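# Seat three plates in matching gray tray pockets

## Task

Move all three plates into the gray tray so that every plate lies fully seated, flat at the bottom, in the pocket sized for it.

## Robot and tools

ROBOT. Two 7-joint Kinova Gen3 arms, left_arm and right_arm, each ending in a vacuum suction cup instead of a gripper. Joint order for every arm, in commands and in result lists: waist (joint_1), shoulder (joint_2), upper arm roll (joint_3), elbow (joint_4), forearm roll (joint_5), wrist pitch (joint_6), wrist roll (joint_7). Stated ranges in rad: waist, upper arm roll, forearm roll and wrist roll -69.115 to 69.115; shoulder -2.250 to 2.250; elbow -2.580 to 2.580; wrist pitch -2.100 to 2.100. The true end of a joint may differ by up to 0.014 rad. A target more than 0.014 rad beyond a stated end, and farther out than the joint's last reported angle, gets the call refused; a target past the real end is clipped, and the result then prints "joint sent to its limit".

FRAMES. Scene frame: origin at table-top height halfway between the nominal bases, +z up, +x out across the table, +y toward left_arm (arm names do not match image sides). Each arm sits on a tilted plate; left_arm base at (+0.008, +0.194, +0.161) m, right_arm base at (+0.007, -0.399, +0.161) m. In the left base frame, up is (-0.127, -0.183, +0.975); in the right, (-0.127, +0.183, +0.975). Hand positions, orientations and wrist camera poses are reported in that arm's own base frame; fixed cameras and the table use the scene frame. Reported cup positions may be a few cm off, worse at long reach.

THE ROW. Every motion command is built from rows of 16 numbers: left_arm's 7 joint angles then its suction value, then right_arm's 7 joint angles then its suction value. Joint numbers are absolute target angles in radians (not offsets), in the same form as the Joint positions line. Suction is in [-1, 1]: +1 is full vacuum (about 55 kPa under ambient), a smaller positive number asks for that fraction, and 0.05 or less means off. Suction holds its last value, so resend the previous number to leave a tool alone. To keep a joint still, resend its current Joint targets value.

TOOLS.
- execute_actions(actions, cameras): actions is a list of actions; each action is a table of up to 15 rows, one per 1/30 s step; a short table repeats its final row for the remaining steps. An empty list just reports state and images.
- move(target, speed, blend, blocking, cameras): target is one 16-number row or a list of up to 15 rows, all absolute joint angles; the whole list must fit in 10 s. All joints move in sync, so the cup traces a curve and does not avoid obstacles or the other arm. speed (rad/s, 0.01 to 2, default 0.5) caps the joint with the longest travel; one value or one per segment. blend (rad) rounds corners at intermediate targets; 0 stops at each. Suction changes in the first row are applied at the start; in later rows they are applied on arrival once joints are still. blocking=false returns after about 0.5 s while the motion continues; a new move replaces a running one. The result adds a move: line, e.g. done, off_target (resting over 0.01 rad from target), moving, held, fault, and limits=held if steps were withheld.
- wait(seconds 0 to 10, cameras): lets time pass holding the last command; returns early if a running move ends.
- stop(cameras): brakes the running move; braking needs some distance.
- zoom_image(camera, region): camera is cam_high, cam_left_wrist or cam_right_wrist; region [x0, y0, x1, y1] in pixels of the latest image, origin top-left, at most 504 x 504.
- clear_fault(arm): left_arm or right_arm; clears a reported torque fault only.
- read_manual(section): licence texts only.
- finished_scene(scene): integer number of the current scene; ends it irreversibly, so call it only when all plates rest in their pockets with no robot help.

MOTION LIMITS. Joint targets advance at most 1.39 rad/s (first four joints) or 1.22 rad/s (last three). Each target stays within 0.304 or 0.266 rad of the measured angle, and an arm's targets are scaled back if they would shift the cup more than 70 mm. Big moves may be unfinished when a result arrives; the robot keeps holding commands while you think.

RESULTS. end_effector_position (m) and end_effector_quat_wxyz give the cup point, the centre of the cup rim; the cup points along its +z. Also shown: Joint positions, Joint velocities ("within noise" when still), Joint targets, Tool commands, Joint torques (N m, positive toward larger angle, with offsets), Flange force (tool x y z, noisy), suction_measured, part_present (becomes 1 at 0.50, back to 0 below 0.45), Wrist depth (7x7 grid of mm, 180 to 4000, "-" when unknown), "joint command not followed" when the clearance check interfered, and camera images (each 896x504).

SUCTION. The rim is 31 mm wide; press it flat onto a smooth area fully inside the plate, away from edges or holes. A good seal reads close to the commanded level (up to 0.15 lower); near 0 means no seal. Under vacuum the cup shortens, so a held plate sits up to 13 mm nearer the tool. To release, set the plate onto its support first, then switch suction off and move at least 20 mm away. A cup sealed to the table pins the tool; switch suction off. The tool body widens to about 5 cm sideways from roughly 3 cm behind the rim.

AVOID. Arms are stiff: aiming a few mm beyond a solid contact produces a hard press; faster moves hit harder. Exceeding a joint torque (104.5 N m first four, 51.3 N m last three) or deviating more than 5 degrees from plan faults that arm until clear_fault. Arm-to-arm contact (including mounting plates and frame halves) can end the scene. Do not drop plates, let go of moving ones, slam, or let anything leave the table. Holding loads or stretched poses heats motors; MOTOR HOT appears at 60 °C, and at 75 °C the arm sags for 30 to 60 s. Loose objects may occasionally get nudged.

Each tool is called after "Request:" as a command line: name --argument value for each argument, lists and objects as JSON in quotes; but a table of rows of numbers goes row by row, as --pt "numbers of a row", without its own name.

## Session

Request:
execute_actions --actions '[]'

Scene clock: 0.00 s.
left_arm: end_effector_position=(+0.6831, -0.0061, +0.1245) suction_measured=0.00 part_present=0 end_effector_quat_wxyz=(+0.117, +0.189, +0.975, +0.014) | right_arm: end_effector_position=(+0.6590, -0.1353, +0.2645) suction_measured=0.00 part_present=0 end_effector_quat_wxyz=(+0.140, +0.305, +0.932, -0.133)
Joint positions: left_arm=[0.143 0.96 -0.407 1.099 0.458 0.926 2.457] | right_arm=[0.12 0.806 -0.216 0.951 0.529 1.25 2.359]
Joint velocities: within noise
Joint torques (N m): no reading
Flange force (N): no reading
Wrist depth (mm): cam_left_wrist=[355 346 338 330 323 317 311 / 351 342 335 327 321 314 307 / 346 339 331 323 316 310 304 / 343 335 328 320 314 306 301 / 337 332 325 317 310 304 297 / 334 328 321 314 307 301 296 / 331 325 319 312 304 298 291] | cam_right_wrist=[1307 1278 1240 1220 1197 423 414 / 1297 1260 1233 1209 429 420 410 / 1279 1247 1223 434 425 307 249 / 1272 1247 440 432 423 348 271 / 1259 1238 436 428 420 412 403 / 1249 441 433 425 418 408 399 / 1235 1206 431 422 414 405 395]
Joint targets: left_arm=[0.143 0.960 -0.407 1.099 0.458 0.926 2.457] | right_arm=[0.120 0.806 -0.216 0.951 0.529 1.250 2.359]
Tool commands: left_gripper/suction=+0.0 right_gripper/suction=+0.0

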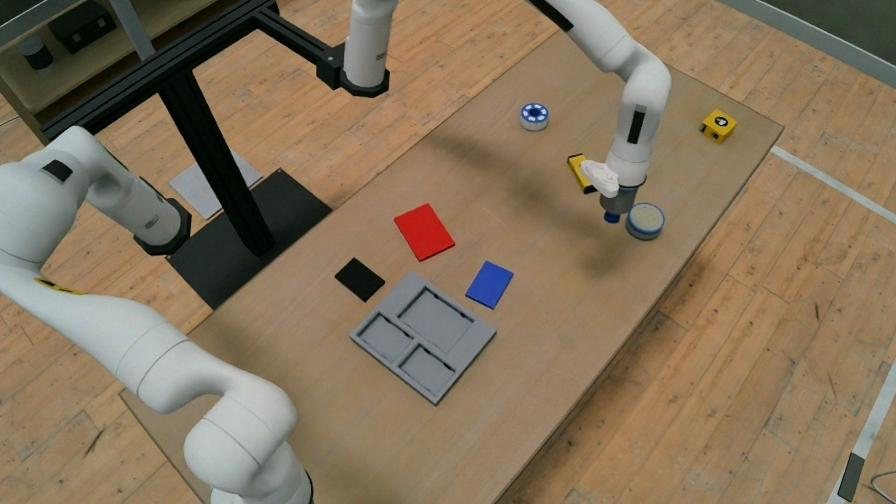

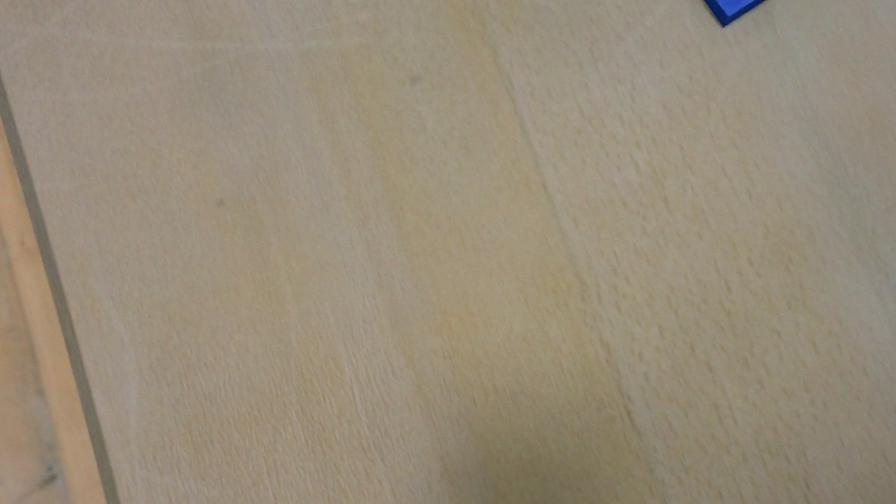

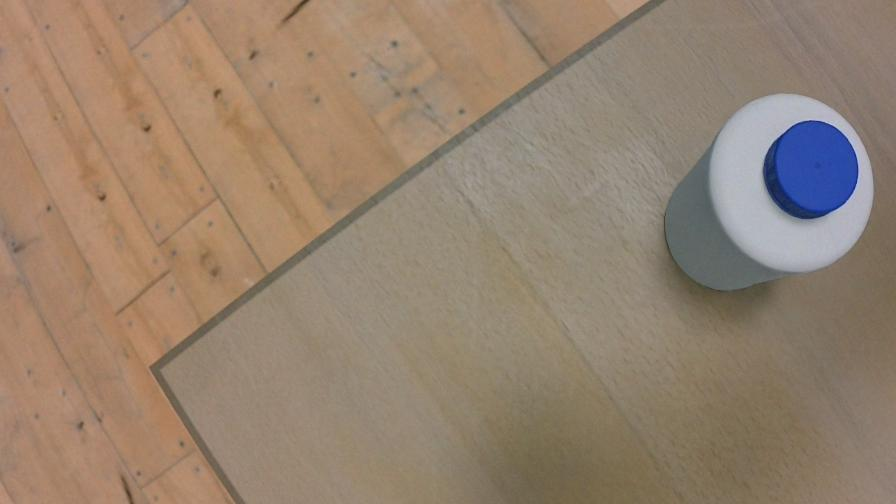

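Request:
move --target '[-0.3,0.6,-0.407,1.3,0.458,0.926,2.457,0,-0.566,0.739,0,1.566,0.300,0.850,1.6,0]' --speed 0.9

Scene clock: 79.73 s.
left_arm: end_effector_position=(+0.5747, +0.2728, +0.2884) suction_measured=0.00 part_present=0 end_effector_quat_wxyz=(+0.201, -0.061, +0.977, +0.038) | right_arm: end_effector_position=(+0.4846, +0.2057, +0.1158) suction_measured=0.00 part_present=0 end_effector_quat_wxyz=(+0.094, +0.376, +0.920, -0.061)
Joint positions: left_arm=[-0.3 0.6 -0.407 1.3 0.458 0.926 2.457] | right_arm=[-0.566 0.739 0 1.566 0.3 0.85 1.6]
Joint velocities: within noise
Joint torques (N m): left_arm=[1 -18.49 -1.16 -7.1 -0.49 -0.48 -0.1] | right_arm=[-5.06 -16.1 -1.94 -3.99 -0.13 0.15 0.27]
Flange force (N): left_arm=[2.4 -2.5 0.1] | right_arm=[-2.9 1.8 -1.2]
Wrist depth (mm): cam_left_wrist=[1403 1370 478 453 443 429 414 / 1405 1354 474 421 440 426 413 / 1392 487 471 423 436 409 404 / 1361 480 466 448 431 418 384 / 1364 476 461 445 428 417 402 / 1352 473 457 441 426 413 400 / 1365 472 453 437 422 411 399] | cam_right_wrist=[360 361 360 361 362 363 364 / 360 361 362 362 362 363 353 / 360 361 361 342 363 353 354 / 360 361 361 359 360 358 364 / 361 361 359 360 340 364 364 / 361 361 358 359 340 341 364 / 361 359 360 360 361 341 365]
Joint targets: left_arm=[-0.300 0.600 -0.407 1.300 0.458 0.926 2.457] | right_arm=[-0.566 0.739 0.000 1.566 0.300 0.850 1.600]
move: done

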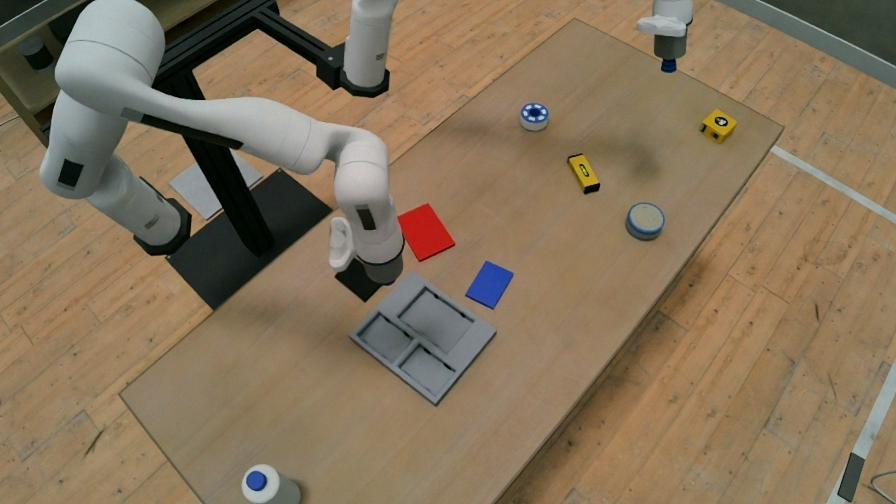

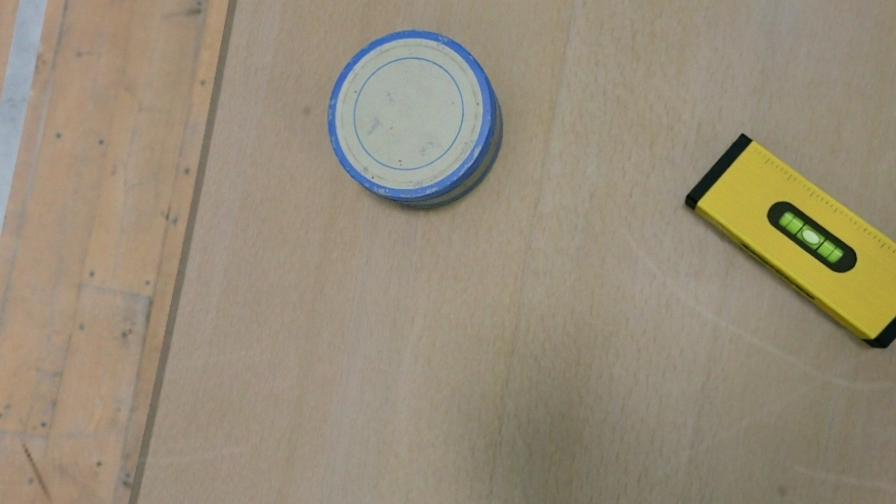

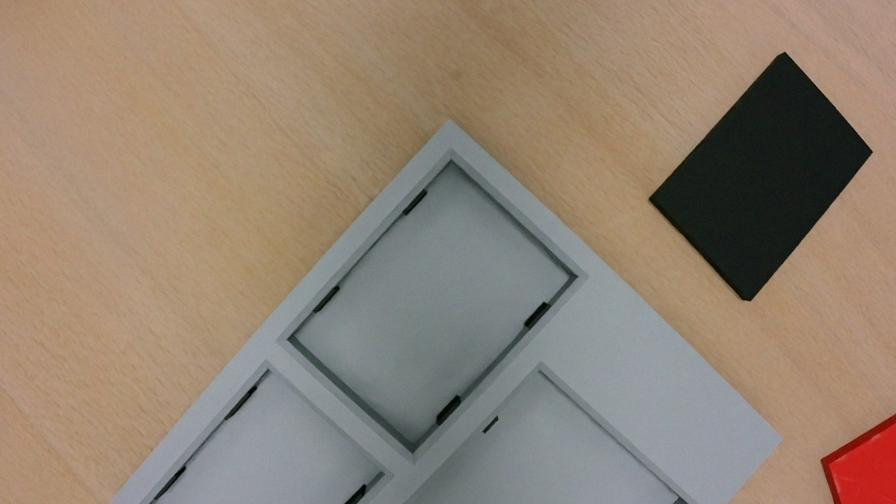

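Request:
move --target '[-0.3,0.6,-0.407,1.3,0.458,0.926,2.457,0,-0.779,0.750,0,0.918,0.221,1.514,0.808,0]' --speed 0.9

Request:
zoom_image --camera "cam_right_wrist" --region '[392, 0, 896, 504]'

Request:
zoom_image --camera "cam_right_wrist" --region '[0, 0, 504, 504]'

Scene clock: 116.63 s.
left_arm: end_effector_position=(+0.5747, +0.2728, +0.2884) suction_measured=0.00 part_present=0 end_effector_quat_wxyz=(+0.201, -0.061, +0.977, +0.038) | right_arm: end_effector_position=(+0.4792, +0.3532, +0.2926) suction_measured=0.00 part_present=0 end_effector_quat_wxyz=(+0.110, +0.691, +0.714, -0.022)
Joint positions: left_arm=[-0.3 0.6 -0.407 1.3 0.458 0.926 2.457] | right_arm=[-0.779 0.75 0 0.918 0.221 1.514 0.808]
Joint velocities: within noise
Joint torques (N m): left_arm=[0.95 -18.66 -1.19 -7.12 -0.48 -0.49 -0.07] | right_arm=[-5.4 -17.41 -1.68 -5.71 -0.13 0.17 0.27]
Flange force (N): left_arm=[2.2 -2.5 0.4] | right_arm=[0.8 4.3 -2.7]
Wrist depth (mm): cam_left_wrist=[1397 1372 475 455 444 429 415 / 1393 1352 474 422 439 426 413 / 1368 485 469 422 437 409 403 / 1361 481 466 449 432 420 385 / 1369 477 461 445 429 416 402 / 1360 475 456 441 427 414 401 / 1351 470 452 438 422 411 399] | cam_right_wrist=[559 559 551 562 553 565 563 / 557 560 561 561 554 566 566 / 558 558 561 562 555 564 564 / 557 557 557 559 563 563 565 / 559 557 558 558 564 564 567 / 558 557 559 559 556 564 566 / 560 560 540 559 565 566 568]
Joint targets: left_arm=[-0.300 0.600 -0.407 1.300 0.458 0.926 2.457] | right_arm=[-0.779 0.750 0.000 0.918 0.221 1.514 0.808]
move: done

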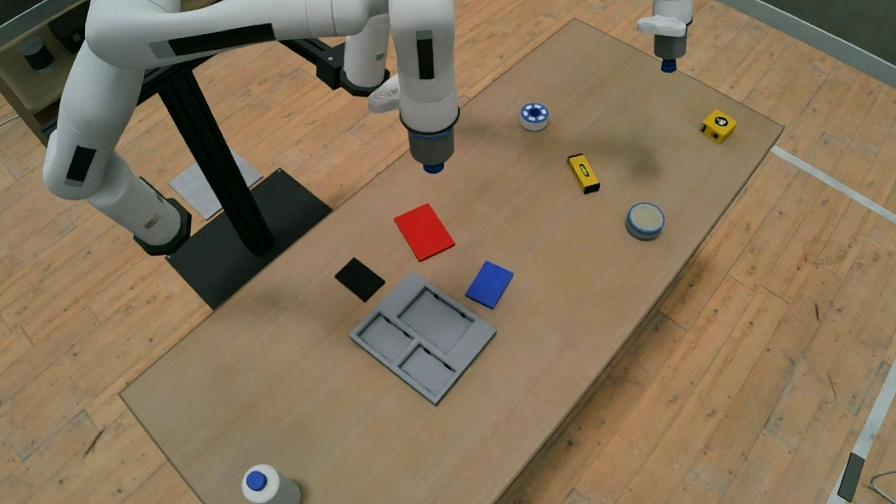

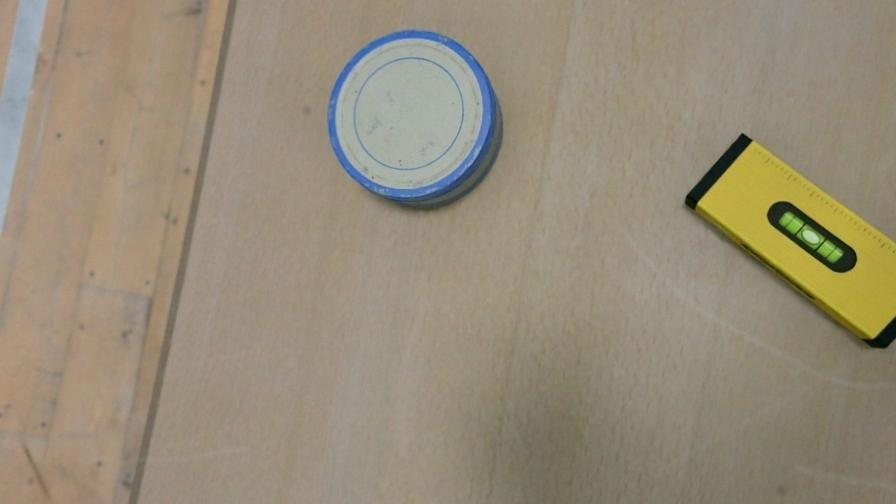

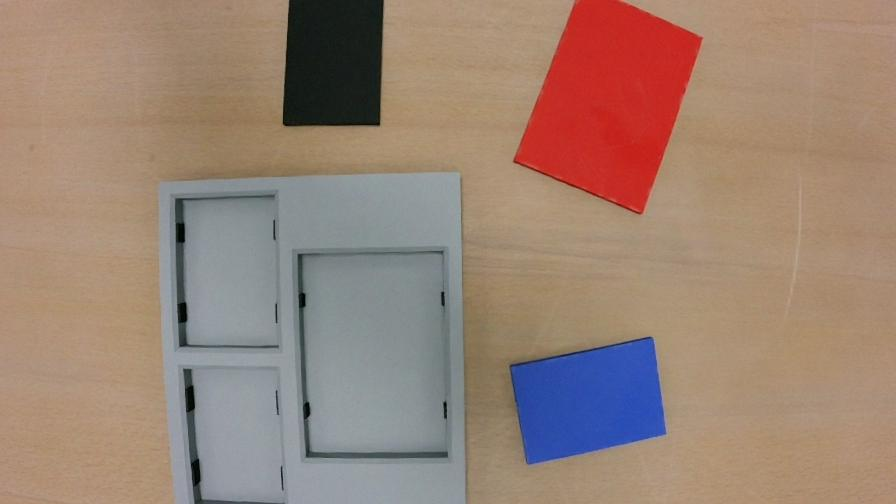

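Scaled by 1.000.

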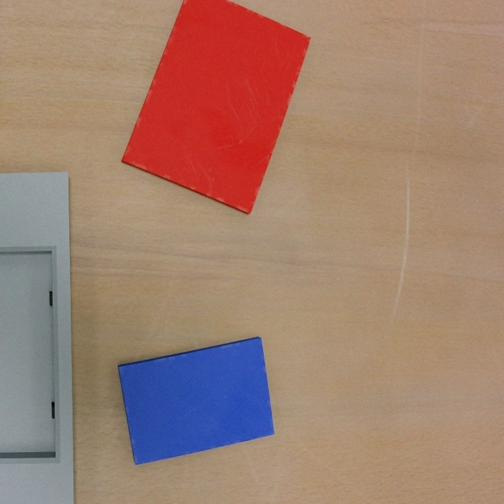

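Scaled by 1.000.

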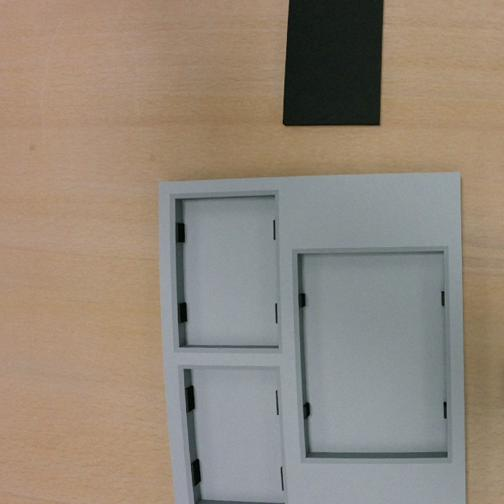

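Request:
move --target '[-0.3,0.6,-0.407,1.3,0.458,0.926,2.457,0,-0.433,0.848,0,1.255,0.261,1.015,1.064,0]' --speed 0.9 --cameras '["cam_right_wrist"]'

Scene clock: 150.27 s.
left_arm: end_effector_position=(+0.5747, +0.2728, +0.2884) suction_measured=0.00 part_present=0 end_effector_quat_wxyz=(+0.201, -0.061, +0.977, +0.038) | right_arm: end_effector_position=(+0.5778, +0.1730, +0.1342) suction_measured=0.00 part_present=0 end_effector_quat_wxyz=(+0.110, +0.681, +0.724, -0.023)
Joint positions: left_arm=[-0.3 0.6 -0.407 1.3 0.458 0.926 2.457] | right_arm=[-0.433 0.848 0 1.255 0.261 1.015 1.064]
Joint velocities: within noise
Joint torques (N m): left_arm=[0.93 -18.66 -1.15 -7.08 -0.46 -0.49 -0.13] | right_arm=[-5.5 -18.48 -1.88 -4.56 -0.13 0.16 0.3]
Flange force (N): left_arm=[1.9 -2.6 0.3] | right_arm=[-0.7 4.1 -1.3]
Wrist depth (mm): cam_left_wrist=[1414 1365 478 454 445 428 414 / 1389 1334 472 419 441 424 413 / 1368 484 472 425 437 409 404 / 1381 479 464 450 431 418 385 / 1363 475 462 444 428 417 402 / 1365 472 456 443 427 414 400 / 1337 470 454 437 422 410 399] | cam_right_wrist=[360 361 362 359 340 340 341 / 360 361 361 359 359 361 365 / 360 361 361 359 360 360 364 / 360 361 362 360 360 361 360 / 361 361 362 360 360 360 360 / 360 361 362 359 360 347 359 / 361 362 362 360 341 341 365]
Joint targets: left_arm=[-0.300 0.600 -0.407 1.300 0.458 0.926 2.457] | right_arm=[-0.433 0.848 0.000 1.255 0.261 1.015 1.064]
move: done
Images, in order (width x height): cam_right_wrist 896x504.

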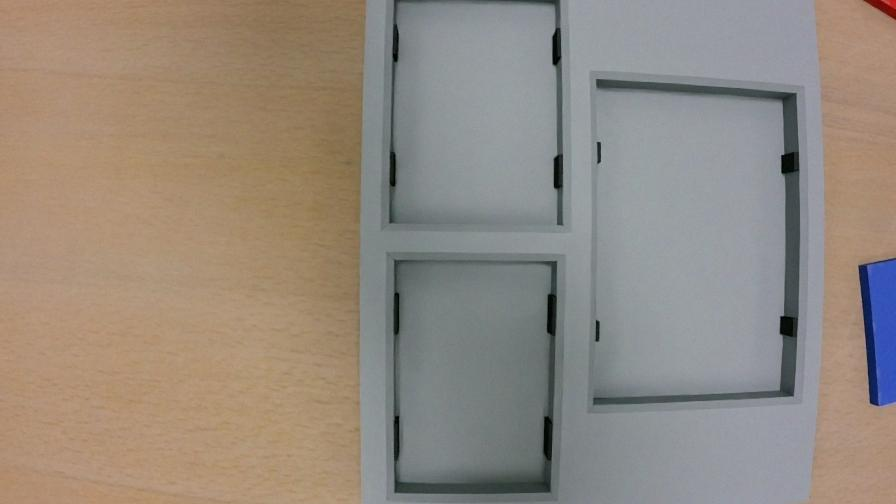

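Request:
move --target '[-0.3,0.6,-0.407,1.3,0.458,0.926,2.457,0,-0.850,0.613,0,1.994,0.379,0.6235,0.436,0]' --speed 0.9 --cameras '["cam_right_wrist"]'

Scene clock: 171.47 s.
left_arm: end_effector_position=(+0.5747, +0.2728, +0.2884) suction_measured=0.00 part_present=0 end_effector_quat_wxyz=(+0.201, -0.061, +0.977, +0.038) | right_arm: end_effector_position=(+0.3194, +0.2354, +0.0890) suction_measured=0.00 part_present=0 end_effector_quat_wxyz=(+0.110, +0.691, +0.714, -0.022)
Joint positions: left_arm=[-0.3 0.6 -0.407 1.3 0.458 0.926 2.457] | right_arm=[-0.85 0.613 0 1.994 0.379 0.624 0.436]
Joint velocities: within noise
Joint torques (N m): left_arm=[0.97 -18.64 -1.16 -7.09 -0.46 -0.49 -0.08] | right_arm=[-4.22 -12.37 -1.86 -2.7 -0.14 0.11 0.29]
Flange force (N): left_arm=[2.1 -2.4 0.3] | right_arm=[-0.2 3.7 -1.3]
Wrist depth (mm): cam_left_wrist=[1412 1356 477 455 444 428 416 / 1393 1338 473 417 440 426 413 / 1373 483 470 423 438 409 404 / 1366 480 465 447 434 418 385 / 1367 477 460 444 429 417 401 / 1341 473 456 439 425 413 400 / 1352 473 454 436 423 411 401] | cam_right_wrist=[360 361 361 362 363 364 365 / 359 360 362 363 363 364 364 / 359 360 362 363 363 365 365 / 360 361 362 363 363 365 366 / 361 362 363 353 364 365 356 / 360 361 362 353 364 365 356 / 361 361 363 353 364 365 355]
Joint targets: left_arm=[-0.300 0.600 -0.407 1.300 0.458 0.926 2.457] | right_arm=[-0.850 0.613 0.000 1.994 0.379 0.624 0.436]
move: done
Images, in order (width x height): cam_right_wrist 896x504.

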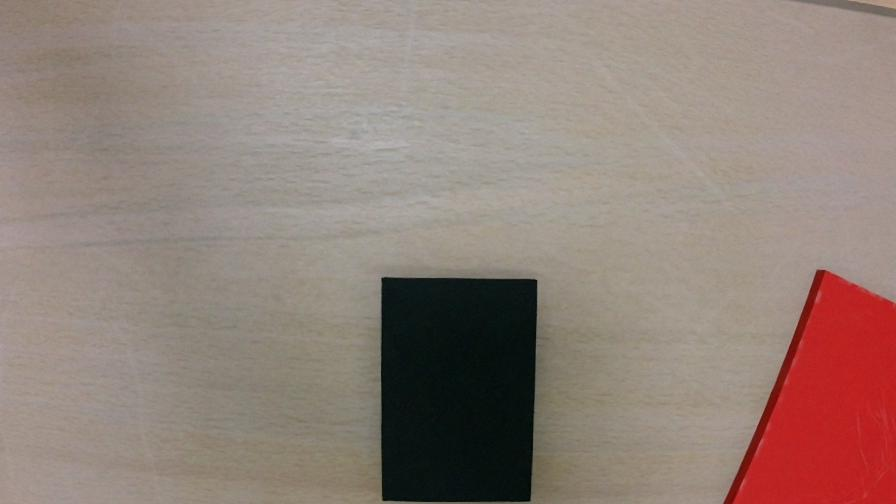

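Request:
zoom_image --camera "cam_right_wrist" --region '[340, 250, 592, 502]'

Scaled by 2.000 from the camera's 896x504 image, which has a finer 1280x720 frame.

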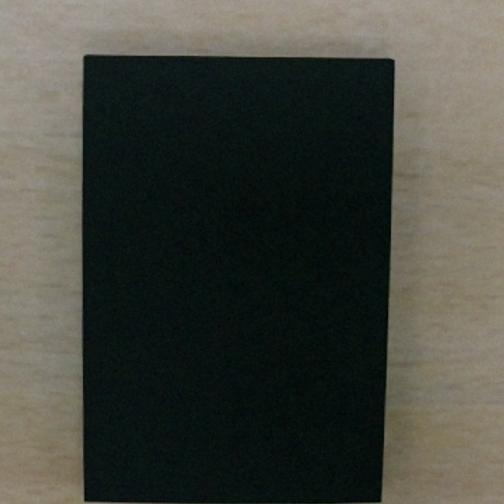

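Request:
move --pt "-0.3 0.6 -0.407 1.3 0.458 0.926 2.457 0 -0.7766 0.9244 0 1.9961 0.7195 0.3392 0.127 0" --pt "-0.3 0.6 -0.407 1.3 0.458 0.926 2.457 0 -0.7274 1.1479 0 1.9319 1.1967 0.2395 -0.318 0" --speed 0.7 --blend 0.05 --cameras '["cam_right_wrist","cam_high"]'

Request:
zoom_image --camera "cam_high" --region '[290, 200, 450, 320]'

Scene clock: 205.97 s.
left_arm: end_effector_position=(+0.5747, +0.2728, +0.2884) suction_measured=0.00 part_present=0 end_effector_quat_wxyz=(+0.201, -0.061, +0.977, +0.038) | right_arm: end_effector_position=(+0.3528, +0.1994, -0.1258) suction_measured=0.00 part_present=0 end_effector_quat_wxyz=(+0.110, +0.693, +0.713, -0.021)
Joint positions: left_arm=[-0.3 0.6 -0.407 1.3 0.458 0.926 2.457] | right_arm=[-0.727 1.148 0 1.932 1.197 0.24 -0.318]
Joint velocities: within noise
Joint torques (N m): left_arm=[1.02 -18.64 -1.17 -7.14 -0.48 -0.47 -0.09] | right_arm=[-4.86 -15.37 -1.84 0.5 -0.09 0.09 0.28]
Flange force (N): left_arm=[2.3 -2.5 0.4] | right_arm=[-0.8 3.1 0.2]
Wrist depth (mm): cam_left_wrist=[1433 1349 478 453 445 430 414 / 1392 1350 474 419 438 425 412 / 1373 485 471 423 437 411 403 / 1371 480 465 448 432 419 385 / 1370 477 460 445 430 416 403 / 1352 474 456 442 424 414 401 / 1346 467 455 438 423 410 399] | cam_right_wrist=[- - - - - - - / - - - - - - - / - - - - - - - / - - - - - - - / - - - - - - - / - - - - - - - / - - - - - - -]
Joint targets: left_arm=[-0.300 0.600 -0.407 1.300 0.458 0.926 2.457] | right_arm=[-0.727 1.148 0.000 1.932 1.197 0.240 -0.318]
move: done
Images, in order (width x height): cam_high 896x504, cam_right_wrist 896x504.

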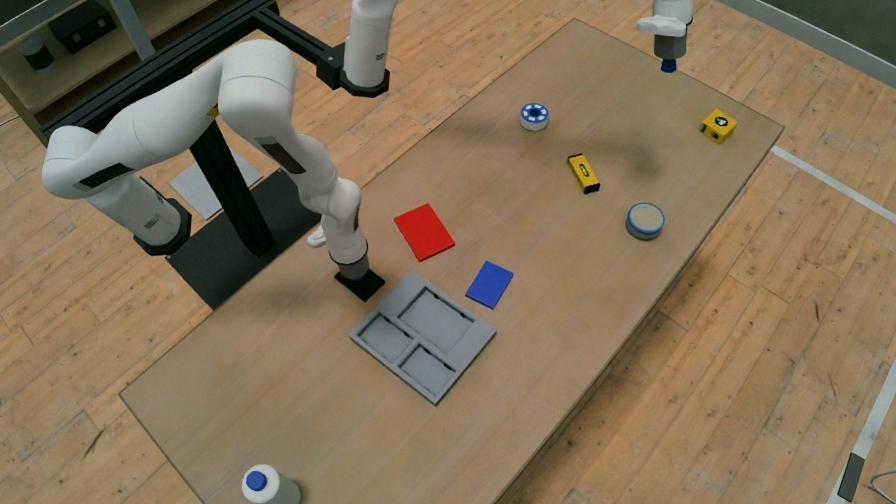

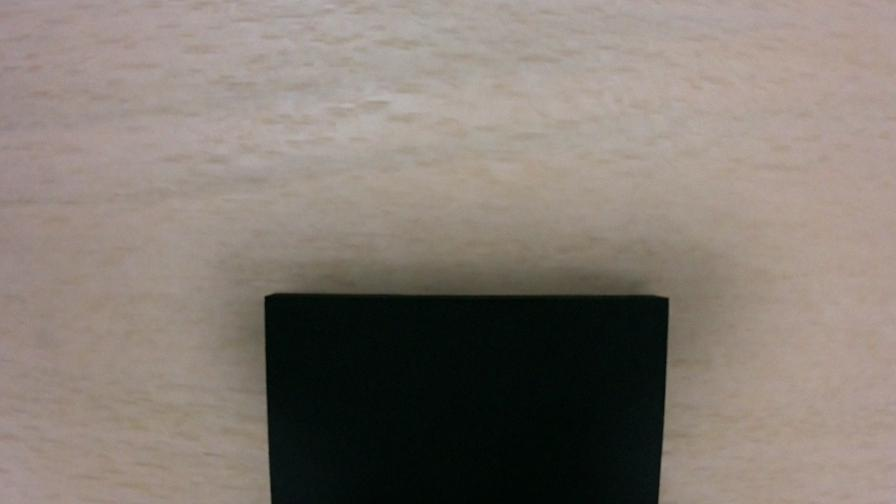

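Scaled by 3.150 from the camera's 896x504 image, which has a finer 1280x720 frame.

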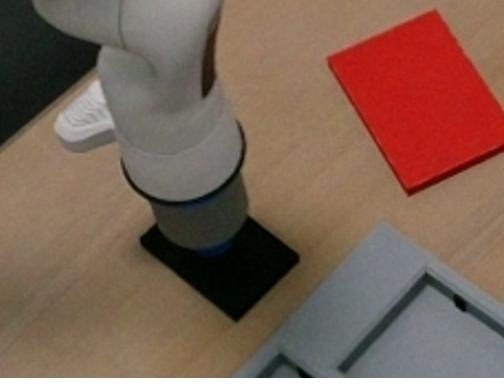

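Request:
move --pt "-0.3 0.6 -0.407 1.3 0.458 0.926 2.457 0 -0.7174 1.1920 0 1.9118 1.3007 0.2314 -0.415 1" --pt "-0.3 0.6 -0.407 1.3 0.458 0.926 2.457 0 -0.7141 1.2067 0 1.9050 1.337 0.2289 -0.449 1" --speed 0.15 --cameras '[]'

Scene clock: 216.53 s.
left_arm: end_effector_position=(+0.5747, +0.2728, +0.2884) suction_measured=0.00 part_present=0 end_effector_quat_wxyz=(+0.201, -0.061, +0.977, +0.038) | right_arm: end_effector_position=(+0.3556, +0.1950, -0.1491) suction_measured=0.45 part_present=0 end_effector_quat_wxyz=(+0.110, +0.693, +0.712, -0.021)
Joint positions: left_arm=[-0.3 0.6 -0.407 1.3 0.458 0.926 2.457] | right_arm=[-0.714 1.207 0 1.905 1.337 0.229 -0.449]
Joint velocities: within noise
Joint torques (N m): left_arm=[0.96 -18.62 -1.11 -7.02 -0.44 -0.52 -0.11] | right_arm=[-4.96 -15.89 -1.83 0.69 -0.12 0.07 0.28]
Flange force (N): left_arm=[1.7 -2.4 0.2] | right_arm=no reading
Wrist depth (mm): cam_left_wrist=[1399 1363 478 453 444 430 415 / 1388 1356 475 420 439 426 413 / 1373 484 473 423 437 410 404 / 1379 480 467 450 432 418 385 / 1357 476 463 442 428 418 401 / 1353 473 456 441 425 414 400 / 1320 471 453 439 424 409 399] | cam_right_wrist=[- - - - - - - / - - - - - - - / - - - - - - - / - - - - - - - / - - - - - - - / - - - - - - - / - - - - - - -]
Joint targets: left_arm=[-0.300 0.600 -0.407 1.300 0.458 0.926 2.457] | right_arm=[-0.714 1.207 0.000 1.905 1.337 0.229 -0.449]
move: done
No camera images: "cameras" was empty.

Request:
wait --seconds 0.5 --cameras '[]'

Scene clock: 219.37 s.
left_arm: end_effector_position=(+0.5747, +0.2728, +0.2884) suction_measured=0.00 part_present=0 end_effector_quat_wxyz=(+0.201, -0.061, +0.977, +0.038) | right_arm: end_effector_position=(+0.3556, +0.1950, -0.1491) suction_measured=0.96 part_present=1 end_effector_quat_wxyz=(+0.110, +0.693, +0.712, -0.021)
Joint positions: left_arm=[-0.3 0.6 -0.407 1.3 0.458 0.926 2.457] | right_arm=[-0.714 1.207 0 1.905 1.337 0.229 -0.449]
Joint velocities: within noise
Joint torques (N m): left_arm=[0.95 -18.68 -1.13 -7.04 -0.42 -0.5 -0.09] | right_arm=[-4.89 -15.87 -1.9 0.72 -0.11 0.1 0.3]
Flange force (N): left_arm=[1.7 -2.4 0.3] | right_arm=no reading
Wrist depth (mm): cam_left_wrist=[1419 1379 477 454 445 430 415 / 1392 1352 473 421 440 427 413 / 1396 483 472 423 436 409 404 / 1378 479 462 448 431 418 385 / 1354 475 459 444 429 414 402 / 1344 471 457 441 424 414 400 / 1335 472 454 438 423 409 399] | cam_right_wrist=[- - - - - - - / - - - - - - - / - - - - - - - / - - - - - - - / - - - - - - - / - - - - - - - / - - - - - - -]
Joint targets: left_arm=[-0.300 0.600 -0.407 1.300 0.458 0.926 2.457] | right_arm=[-0.714 1.207 0.000 1.905 1.337 0.229 -0.449]
Tool commands: left_gripper/suction=+0.0 right_gripper/suction=+1.0
wait: 0.50 s; at rest from the start
No camera images: "cameras" was empty.

Request:
move --pt "-0.3 0.6 -0.407 1.3 0.458 0.926 2.457 0 -0.7274 1.1479 0 1.9319 1.1967 0.2395 -0.318 1" --pt "-0.3 0.6 -0.407 1.3 0.458 0.926 2.457 0 -0.7766 0.9244 0 1.9961 0.7195 0.3392 0.127 1" --pt "-0.3 0.6 -0.407 1.3 0.458 0.926 2.457 0 -0.4023 1.0612 0 1.2638 0.3098 0.7947 1.0149 1" --pt "-0.3 0.6 -0.407 1.3 0.458 0.926 2.457 0 -0.3768 1.1910 0 1.2207 0.3398 0.7067 0.9987 1" --speed '[0.3,0.6,0.7,0.3]' --blend '[0.02,0.05,0.03,0]' --cameras '["cam_right_wrist","cam_high"]'

Request:
zoom_image --camera "cam_right_wrist" --region '[200, 150, 704, 504]'

Scene clock: 252.93 s.
left_arm: end_effector_position=(+0.5747, +0.2728, +0.2884) suction_measured=0.00 part_present=0 end_effector_quat_wxyz=(+0.201, -0.061, +0.977, +0.038) | right_arm: end_effector_position=(+0.6026, +0.1474, -0.0629) suction_measured=0.96 part_present=1 end_effector_quat_wxyz=(+0.109, +0.681, +0.724, -0.023)
Joint positions: left_arm=[-0.3 0.6 -0.407 1.3 0.458 0.926 2.457] | right_arm=[-0.377 1.191 0 1.221 0.34 0.707 0.999]
Joint velocities: within noise
Joint torques (N m): left_arm=[1 -18.6 -1.13 -7.11 -0.44 -0.51 -0.08] | right_arm=[-5.77 -20.39 -1.84 -3.29 -0.13 0.16 0.28]
Flange force (N): left_arm=[2.2 -2.4 0.2] | right_arm=[-0.5 3.8 0.7]
Wrist depth (mm): cam_left_wrist=[1423 1370 479 453 442 429 415 / 1385 1369 472 420 440 425 412 / 1394 485 470 424 436 409 403 / 1361 480 465 451 431 420 384 / 1349 476 459 445 430 416 403 / 1351 471 455 441 428 412 401 / 1343 472 453 437 422 410 399] | cam_right_wrist=[- - - - - - - / - - - - - - - / - - - - - - - / - - - - - - - / - - - - - - - / - - - - - - - / - - - - - - -]
Joint targets: left_arm=[-0.300 0.600 -0.407 1.300 0.458 0.926 2.457] | right_arm=[-0.377 1.191 0.000 1.221 0.340 0.707 0.999]
move: done
Images, in order (width x height): cam_high 896x504, cam_right_wrist 896x504.

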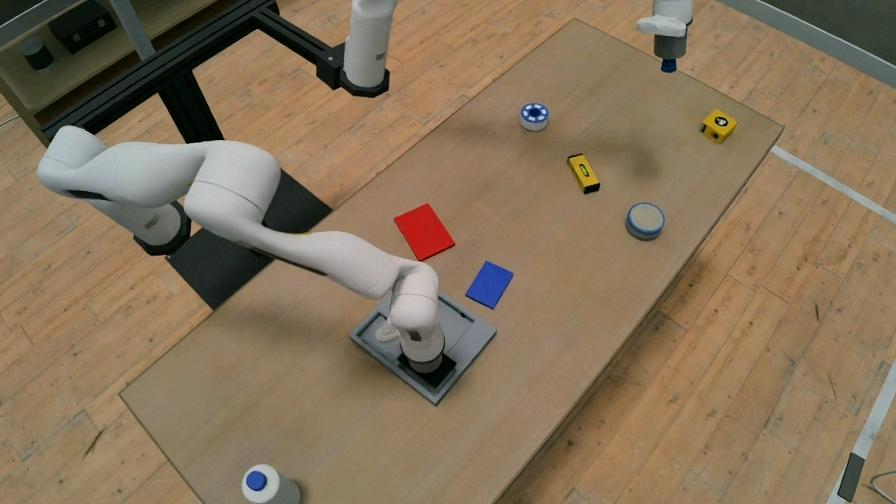

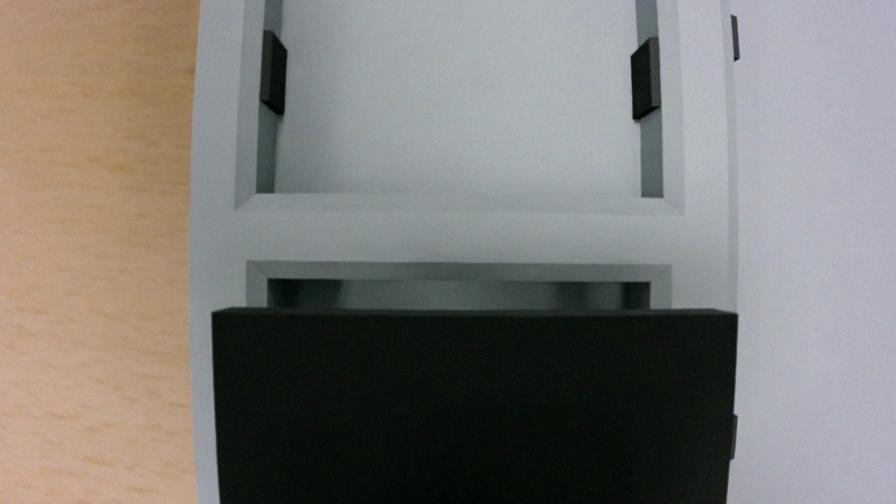

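Scaled by 1.000.

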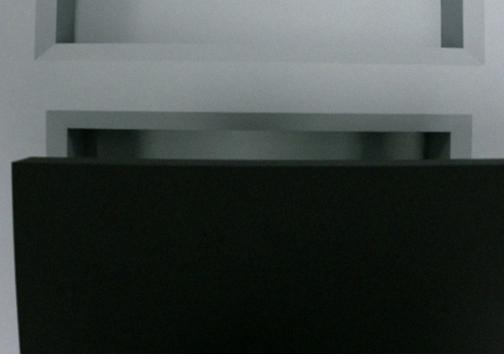

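Request:
move --target '[-0.3,0.6,-0.407,1.3,0.458,0.926,2.457,0,-0.3647,1.2477,0,1.1963,0.3533,0.6739,0.9933,1]' --speed 0.15 --cameras '["cam_right_wrist","cam_high"]'

Request:
zoom_image --camera "cam_high" --region '[340, 260, 500, 420]'

Scene clock: 284.37 s.
left_arm: end_effector_position=(+0.5747, +0.2728, +0.2884) suction_measured=0.00 part_present=0 end_effector_quat_wxyz=(+0.201, -0.061, +0.977, +0.038) | right_arm: end_effector_position=(+0.6054, +0.1407, -0.0919) suction_measured=0.99 part_present=1 end_effector_quat_wxyz=(+0.109, +0.681, +0.724, -0.023)
Joint positions: left_arm=[-0.3 0.6 -0.407 1.3 0.458 0.926 2.457] | right_arm=[-0.365 1.248 0 1.196 0.353 0.674 0.993]
Joint velocities: within noise
Joint torques (N m): left_arm=[1.04 -18.58 -1.11 -7.07 -0.46 -0.49 -0.1] | right_arm=[-5.8 -20.41 -1.76 -3.07 -0.12 0.14 0.27]
Flange force (N): left_arm=[2.1 -2.4 0.2] | right_arm=[-0.6 4.0 0.7]
Wrist depth (mm): cam_left_wrist=[1431 1363 475 454 444 428 415 / 1397 1354 472 420 441 425 412 / 1391 484 471 422 437 410 405 / 1373 481 465 449 432 419 385 / 1357 476 461 445 429 415 402 / 1344 473 457 440 425 414 401 / 1332 471 453 439 422 410 400] | cam_right_wrist=[- - - - - - - / - - - - - - - / - - - - - - - / - - - - - - - / - - - - - - - / - - - - - - - / - - - - - - -]
Joint targets: left_arm=[-0.300 0.600 -0.407 1.300 0.458 0.926 2.457] | right_arm=[-0.365 1.248 0.000 1.196 0.353 0.674 0.993]
move: done
Images, in order (width x height): cam_high 896x504, cam_right_wrist 896x504.

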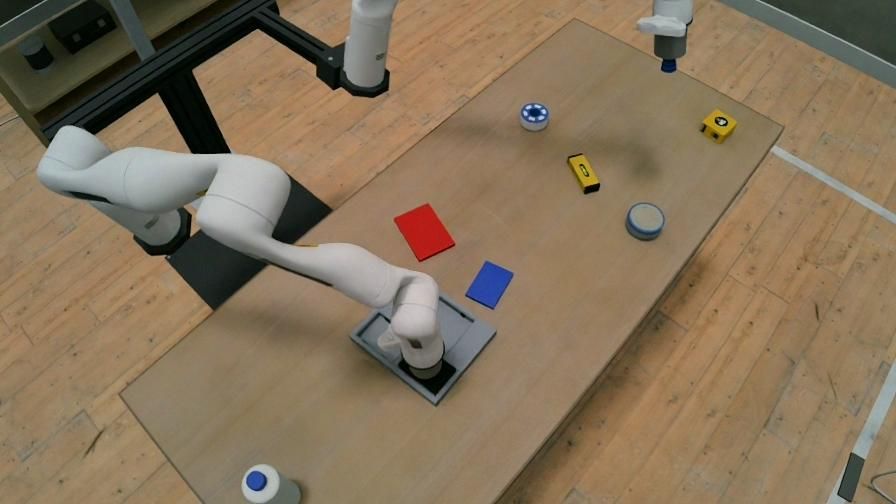

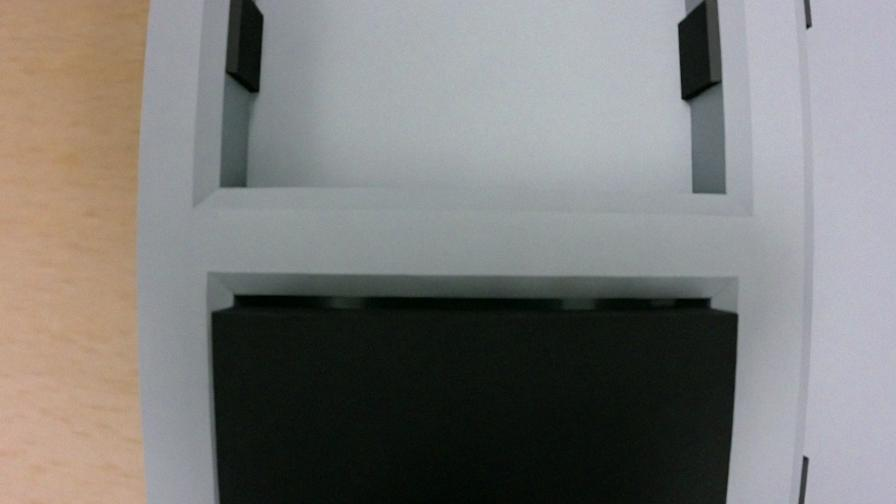

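Scaled by 3.150 from the camera's 896x504 image, which has a finer 1280x720 frame.

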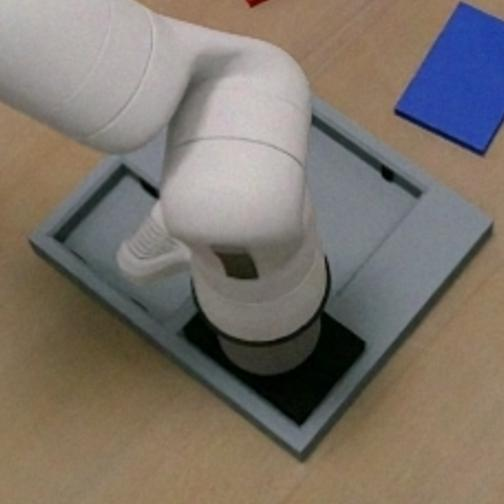

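Request:
move --pt "-0.3 0.6 -0.407 1.3 0.458 0.926 2.457 0 -0.3616 1.2651 0 1.1856 0.3563 0.6669 0.9925 1" --pt "-0.3 0.6 -0.407 1.3 0.458 0.926 2.457 0 -0.3585 1.2826 0 1.1747 0.3593 0.6598 0.9917 1" --speed 0.06 --cameras '["cam_right_wrist"]'

Scene clock: 294.43 s.
left_arm: end_effector_position=(+0.5747, +0.2728, +0.2884) suction_measured=0.00 part_present=0 end_effector_quat_wxyz=(+0.201, -0.061, +0.977, +0.038) | right_arm: end_effector_position=(+0.6077, +0.1376, -0.1086) suction_measured=0.99 part_present=1 end_effector_quat_wxyz=(+0.109, +0.681, +0.724, -0.023)
Joint positions: left_arm=[-0.3 0.6 -0.407 1.3 0.458 0.926 2.457] | right_arm=[-0.358 1.283 0 1.175 0.359 0.66 0.992]
Joint velocities: within noise
Joint torques (N m): left_arm=[0.95 -18.59 -1.16 -7.12 -0.46 -0.5 -0.13] | right_arm=[-5.69 -15.85 -2.13 -0.99 -0.41 0.44 0.29]
Flange force (N): left_arm=[2.2 -2.7 0.2] | right_arm=[-1.5 5.7 -5.8]
Wrist depth (mm): cam_left_wrist=[1405 1360 478 453 444 429 415 / 1399 1371 473 420 439 427 412 / 1389 485 471 424 437 409 404 / 1370 480 465 449 432 419 384 / 1384 479 461 445 429 417 402 / 1338 471 457 442 426 413 401 / 1338 471 453 436 423 411 399] | cam_right_wrist=[- - - - - - - / - - - - - - - / - - - - - - - / - - - - - - - / - - - - - - - / - - - - - - - / - - - - - - -]
Joint targets: left_arm=[-0.300 0.600 -0.407 1.300 0.458 0.926 2.457] | right_arm=[-0.358 1.283 0.000 1.175 0.359 0.660 0.992]
move: done
Images, in order (width x height): cam_right_wrist 896x504.

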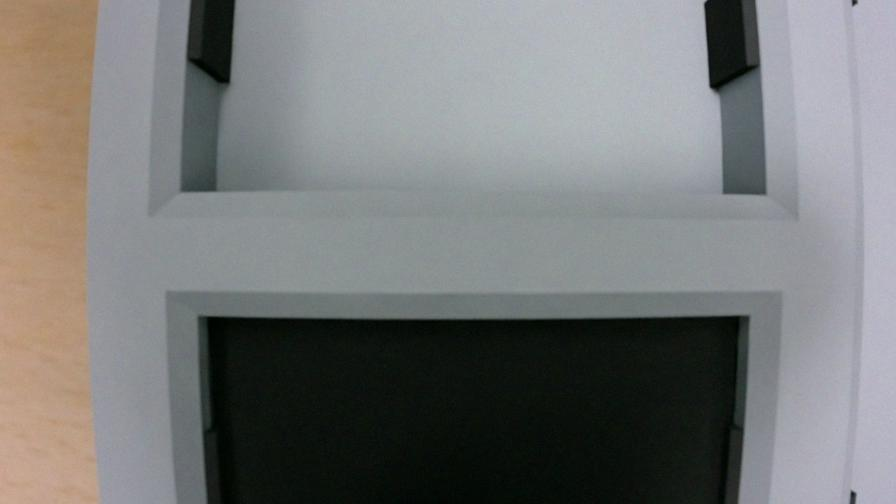

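Request:
move --target '[-0.3,0.6,-0.407,1.3,0.458,0.926,2.457,0,-0.3574,1.2888,0,1.1709,0.3603,0.6573,0.9914,1]' --speed 0.05 --cameras '["cam_right_wrist"]'

Scene clock: 303.43 s.
left_arm: end_effector_position=(+0.5747, +0.2728, +0.2884) suction_measured=0.00 part_present=0 end_effector_quat_wxyz=(+0.201, -0.061, +0.977, +0.038) | right_arm: end_effector_position=(+0.6081, +0.1370, -0.1116) suction_measured=0.99 part_present=1 end_effector_quat_wxyz=(+0.109, +0.681, +0.724, -0.023)
Joint positions: left_arm=[-0.3 0.6 -0.407 1.3 0.458 0.926 2.457] | right_arm=[-0.357 1.289 0 1.171 0.36 0.657 0.991]
Joint velocities: within noise
Joint torques (N m): left_arm=[0.94 -18.68 -1.15 -7.07 -0.45 -0.5 -0.11] | right_arm=[-5.83 -15.21 -2.32 -0.48 -0.49 0.6 0.29]
Flange force (N): left_arm=[1.8 -2.5 0.3] | right_arm=[-1.7 6.5 -6.2]
Wrist depth (mm): cam_left_wrist=[1397 1351 477 453 444 429 416 / 1401 1345 473 419 439 423 413 / 1381 483 472 423 436 409 404 / 1391 480 466 450 431 419 384 / 1358 478 461 444 429 416 402 / 1351 471 456 442 426 414 400 / 1329 471 455 438 422 410 400] | cam_right_wrist=[- - - - - - - / - - - - - - - / - - - - - - - / - - - - - - - / - - - - - - - / - - - - - - - / - - - - - - -]
Joint targets: left_arm=[-0.300 0.600 -0.407 1.300 0.458 0.926 2.457] | right_arm=[-0.357 1.289 0.000 1.171 0.360 0.657 0.991]
move: done
Images, in order (width x height): cam_right_wrist 896x504.

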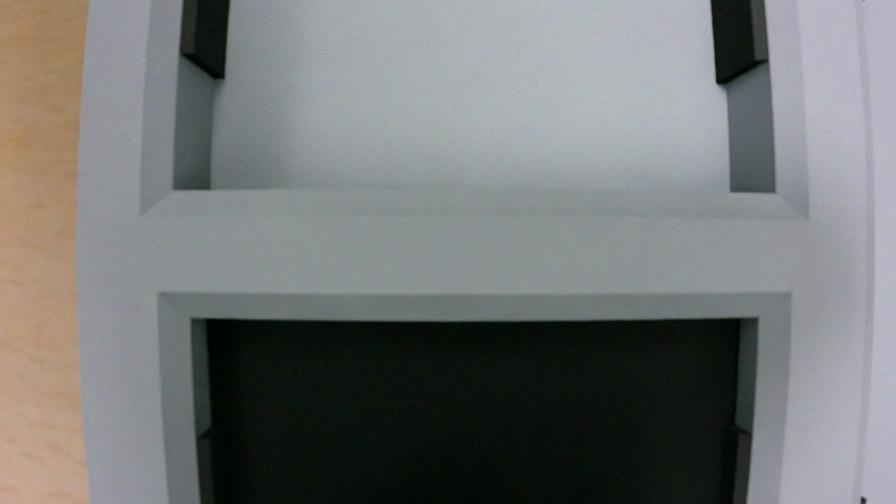

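Request:
move --target '[-0.3,0.6,-0.407,1.3,0.458,0.926,2.457,0,-0.3563,1.2950,0,1.1670,0.3613,0.6548,0.9911,1]' --speed 0.05 --cameras '["cam_right_wrist"]'

Request:
zoom_image --camera "cam_right_wrist" --region '[140, 252, 392, 504]'

Scene clock: 315.00 s.
left_arm: end_effector_position=(+0.5747, +0.2728, +0.2884) suction_measured=0.00 part_present=0 end_effector_quat_wxyz=(+0.201, -0.061, +0.977, +0.038) | right_arm: end_effector_position=(+0.6085, +0.1365, -0.1145) suction_measured=0.99 part_present=1 end_effector_quat_wxyz=(+0.109, +0.681, +0.724, -0.023)
Joint positions: left_arm=[-0.3 0.6 -0.407 1.3 0.458 0.926 2.457] | right_arm=[-0.356 1.295 0 1.167 0.361 0.655 0.991]
Joint velocities: within noise
Joint torques (N m): left_arm=[0.99 -18.62 -1.08 -7.05 -0.48 -0.47 -0.12] | right_arm=[-0.47 9.2 -0.07 -2.11 0.46 -5.44 0.3]
Flange force (N): left_arm=[1.9 -2.5 0.3] | right_arm=[-9.1 -16.6 -65.5]
Wrist depth (mm): cam_left_wrist=[1421 1367 476 454 443 428 415 / 1387 1357 473 420 440 425 412 / 1395 484 473 422 436 410 405 / 1382 479 468 448 431 418 384 / 1348 477 460 445 430 415 403 / 1350 471 457 439 425 414 401 / 1345 471 453 438 424 411 400] | cam_right_wrist=[- - - - - - - / - - - - - - - / - - - - - - - / - - - - - - - / - - - - - - - / - - - - - - - / - - - - - - -]
Joint targets: left_arm=[-0.300 0.600 -0.407 1.300 0.458 0.926 2.457] | right_arm=[-0.356 1.295 0.000 1.167 0.361 0.655 0.991]
move: done
Images, in order (width x height): cam_right_wrist 896x504.

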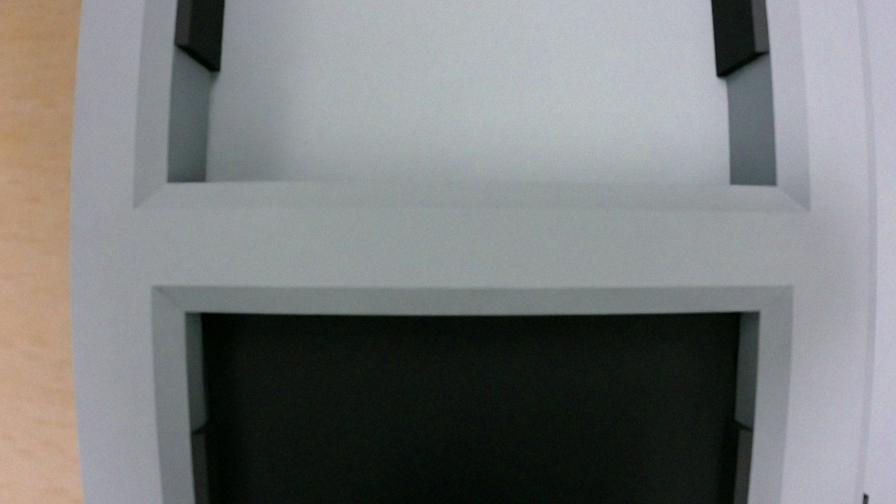

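Scaled by 2.000 from the camera's 896x504 image, which has a finer 1280x720 frame.

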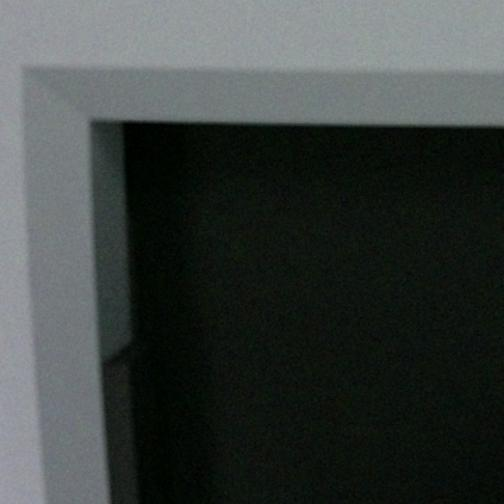

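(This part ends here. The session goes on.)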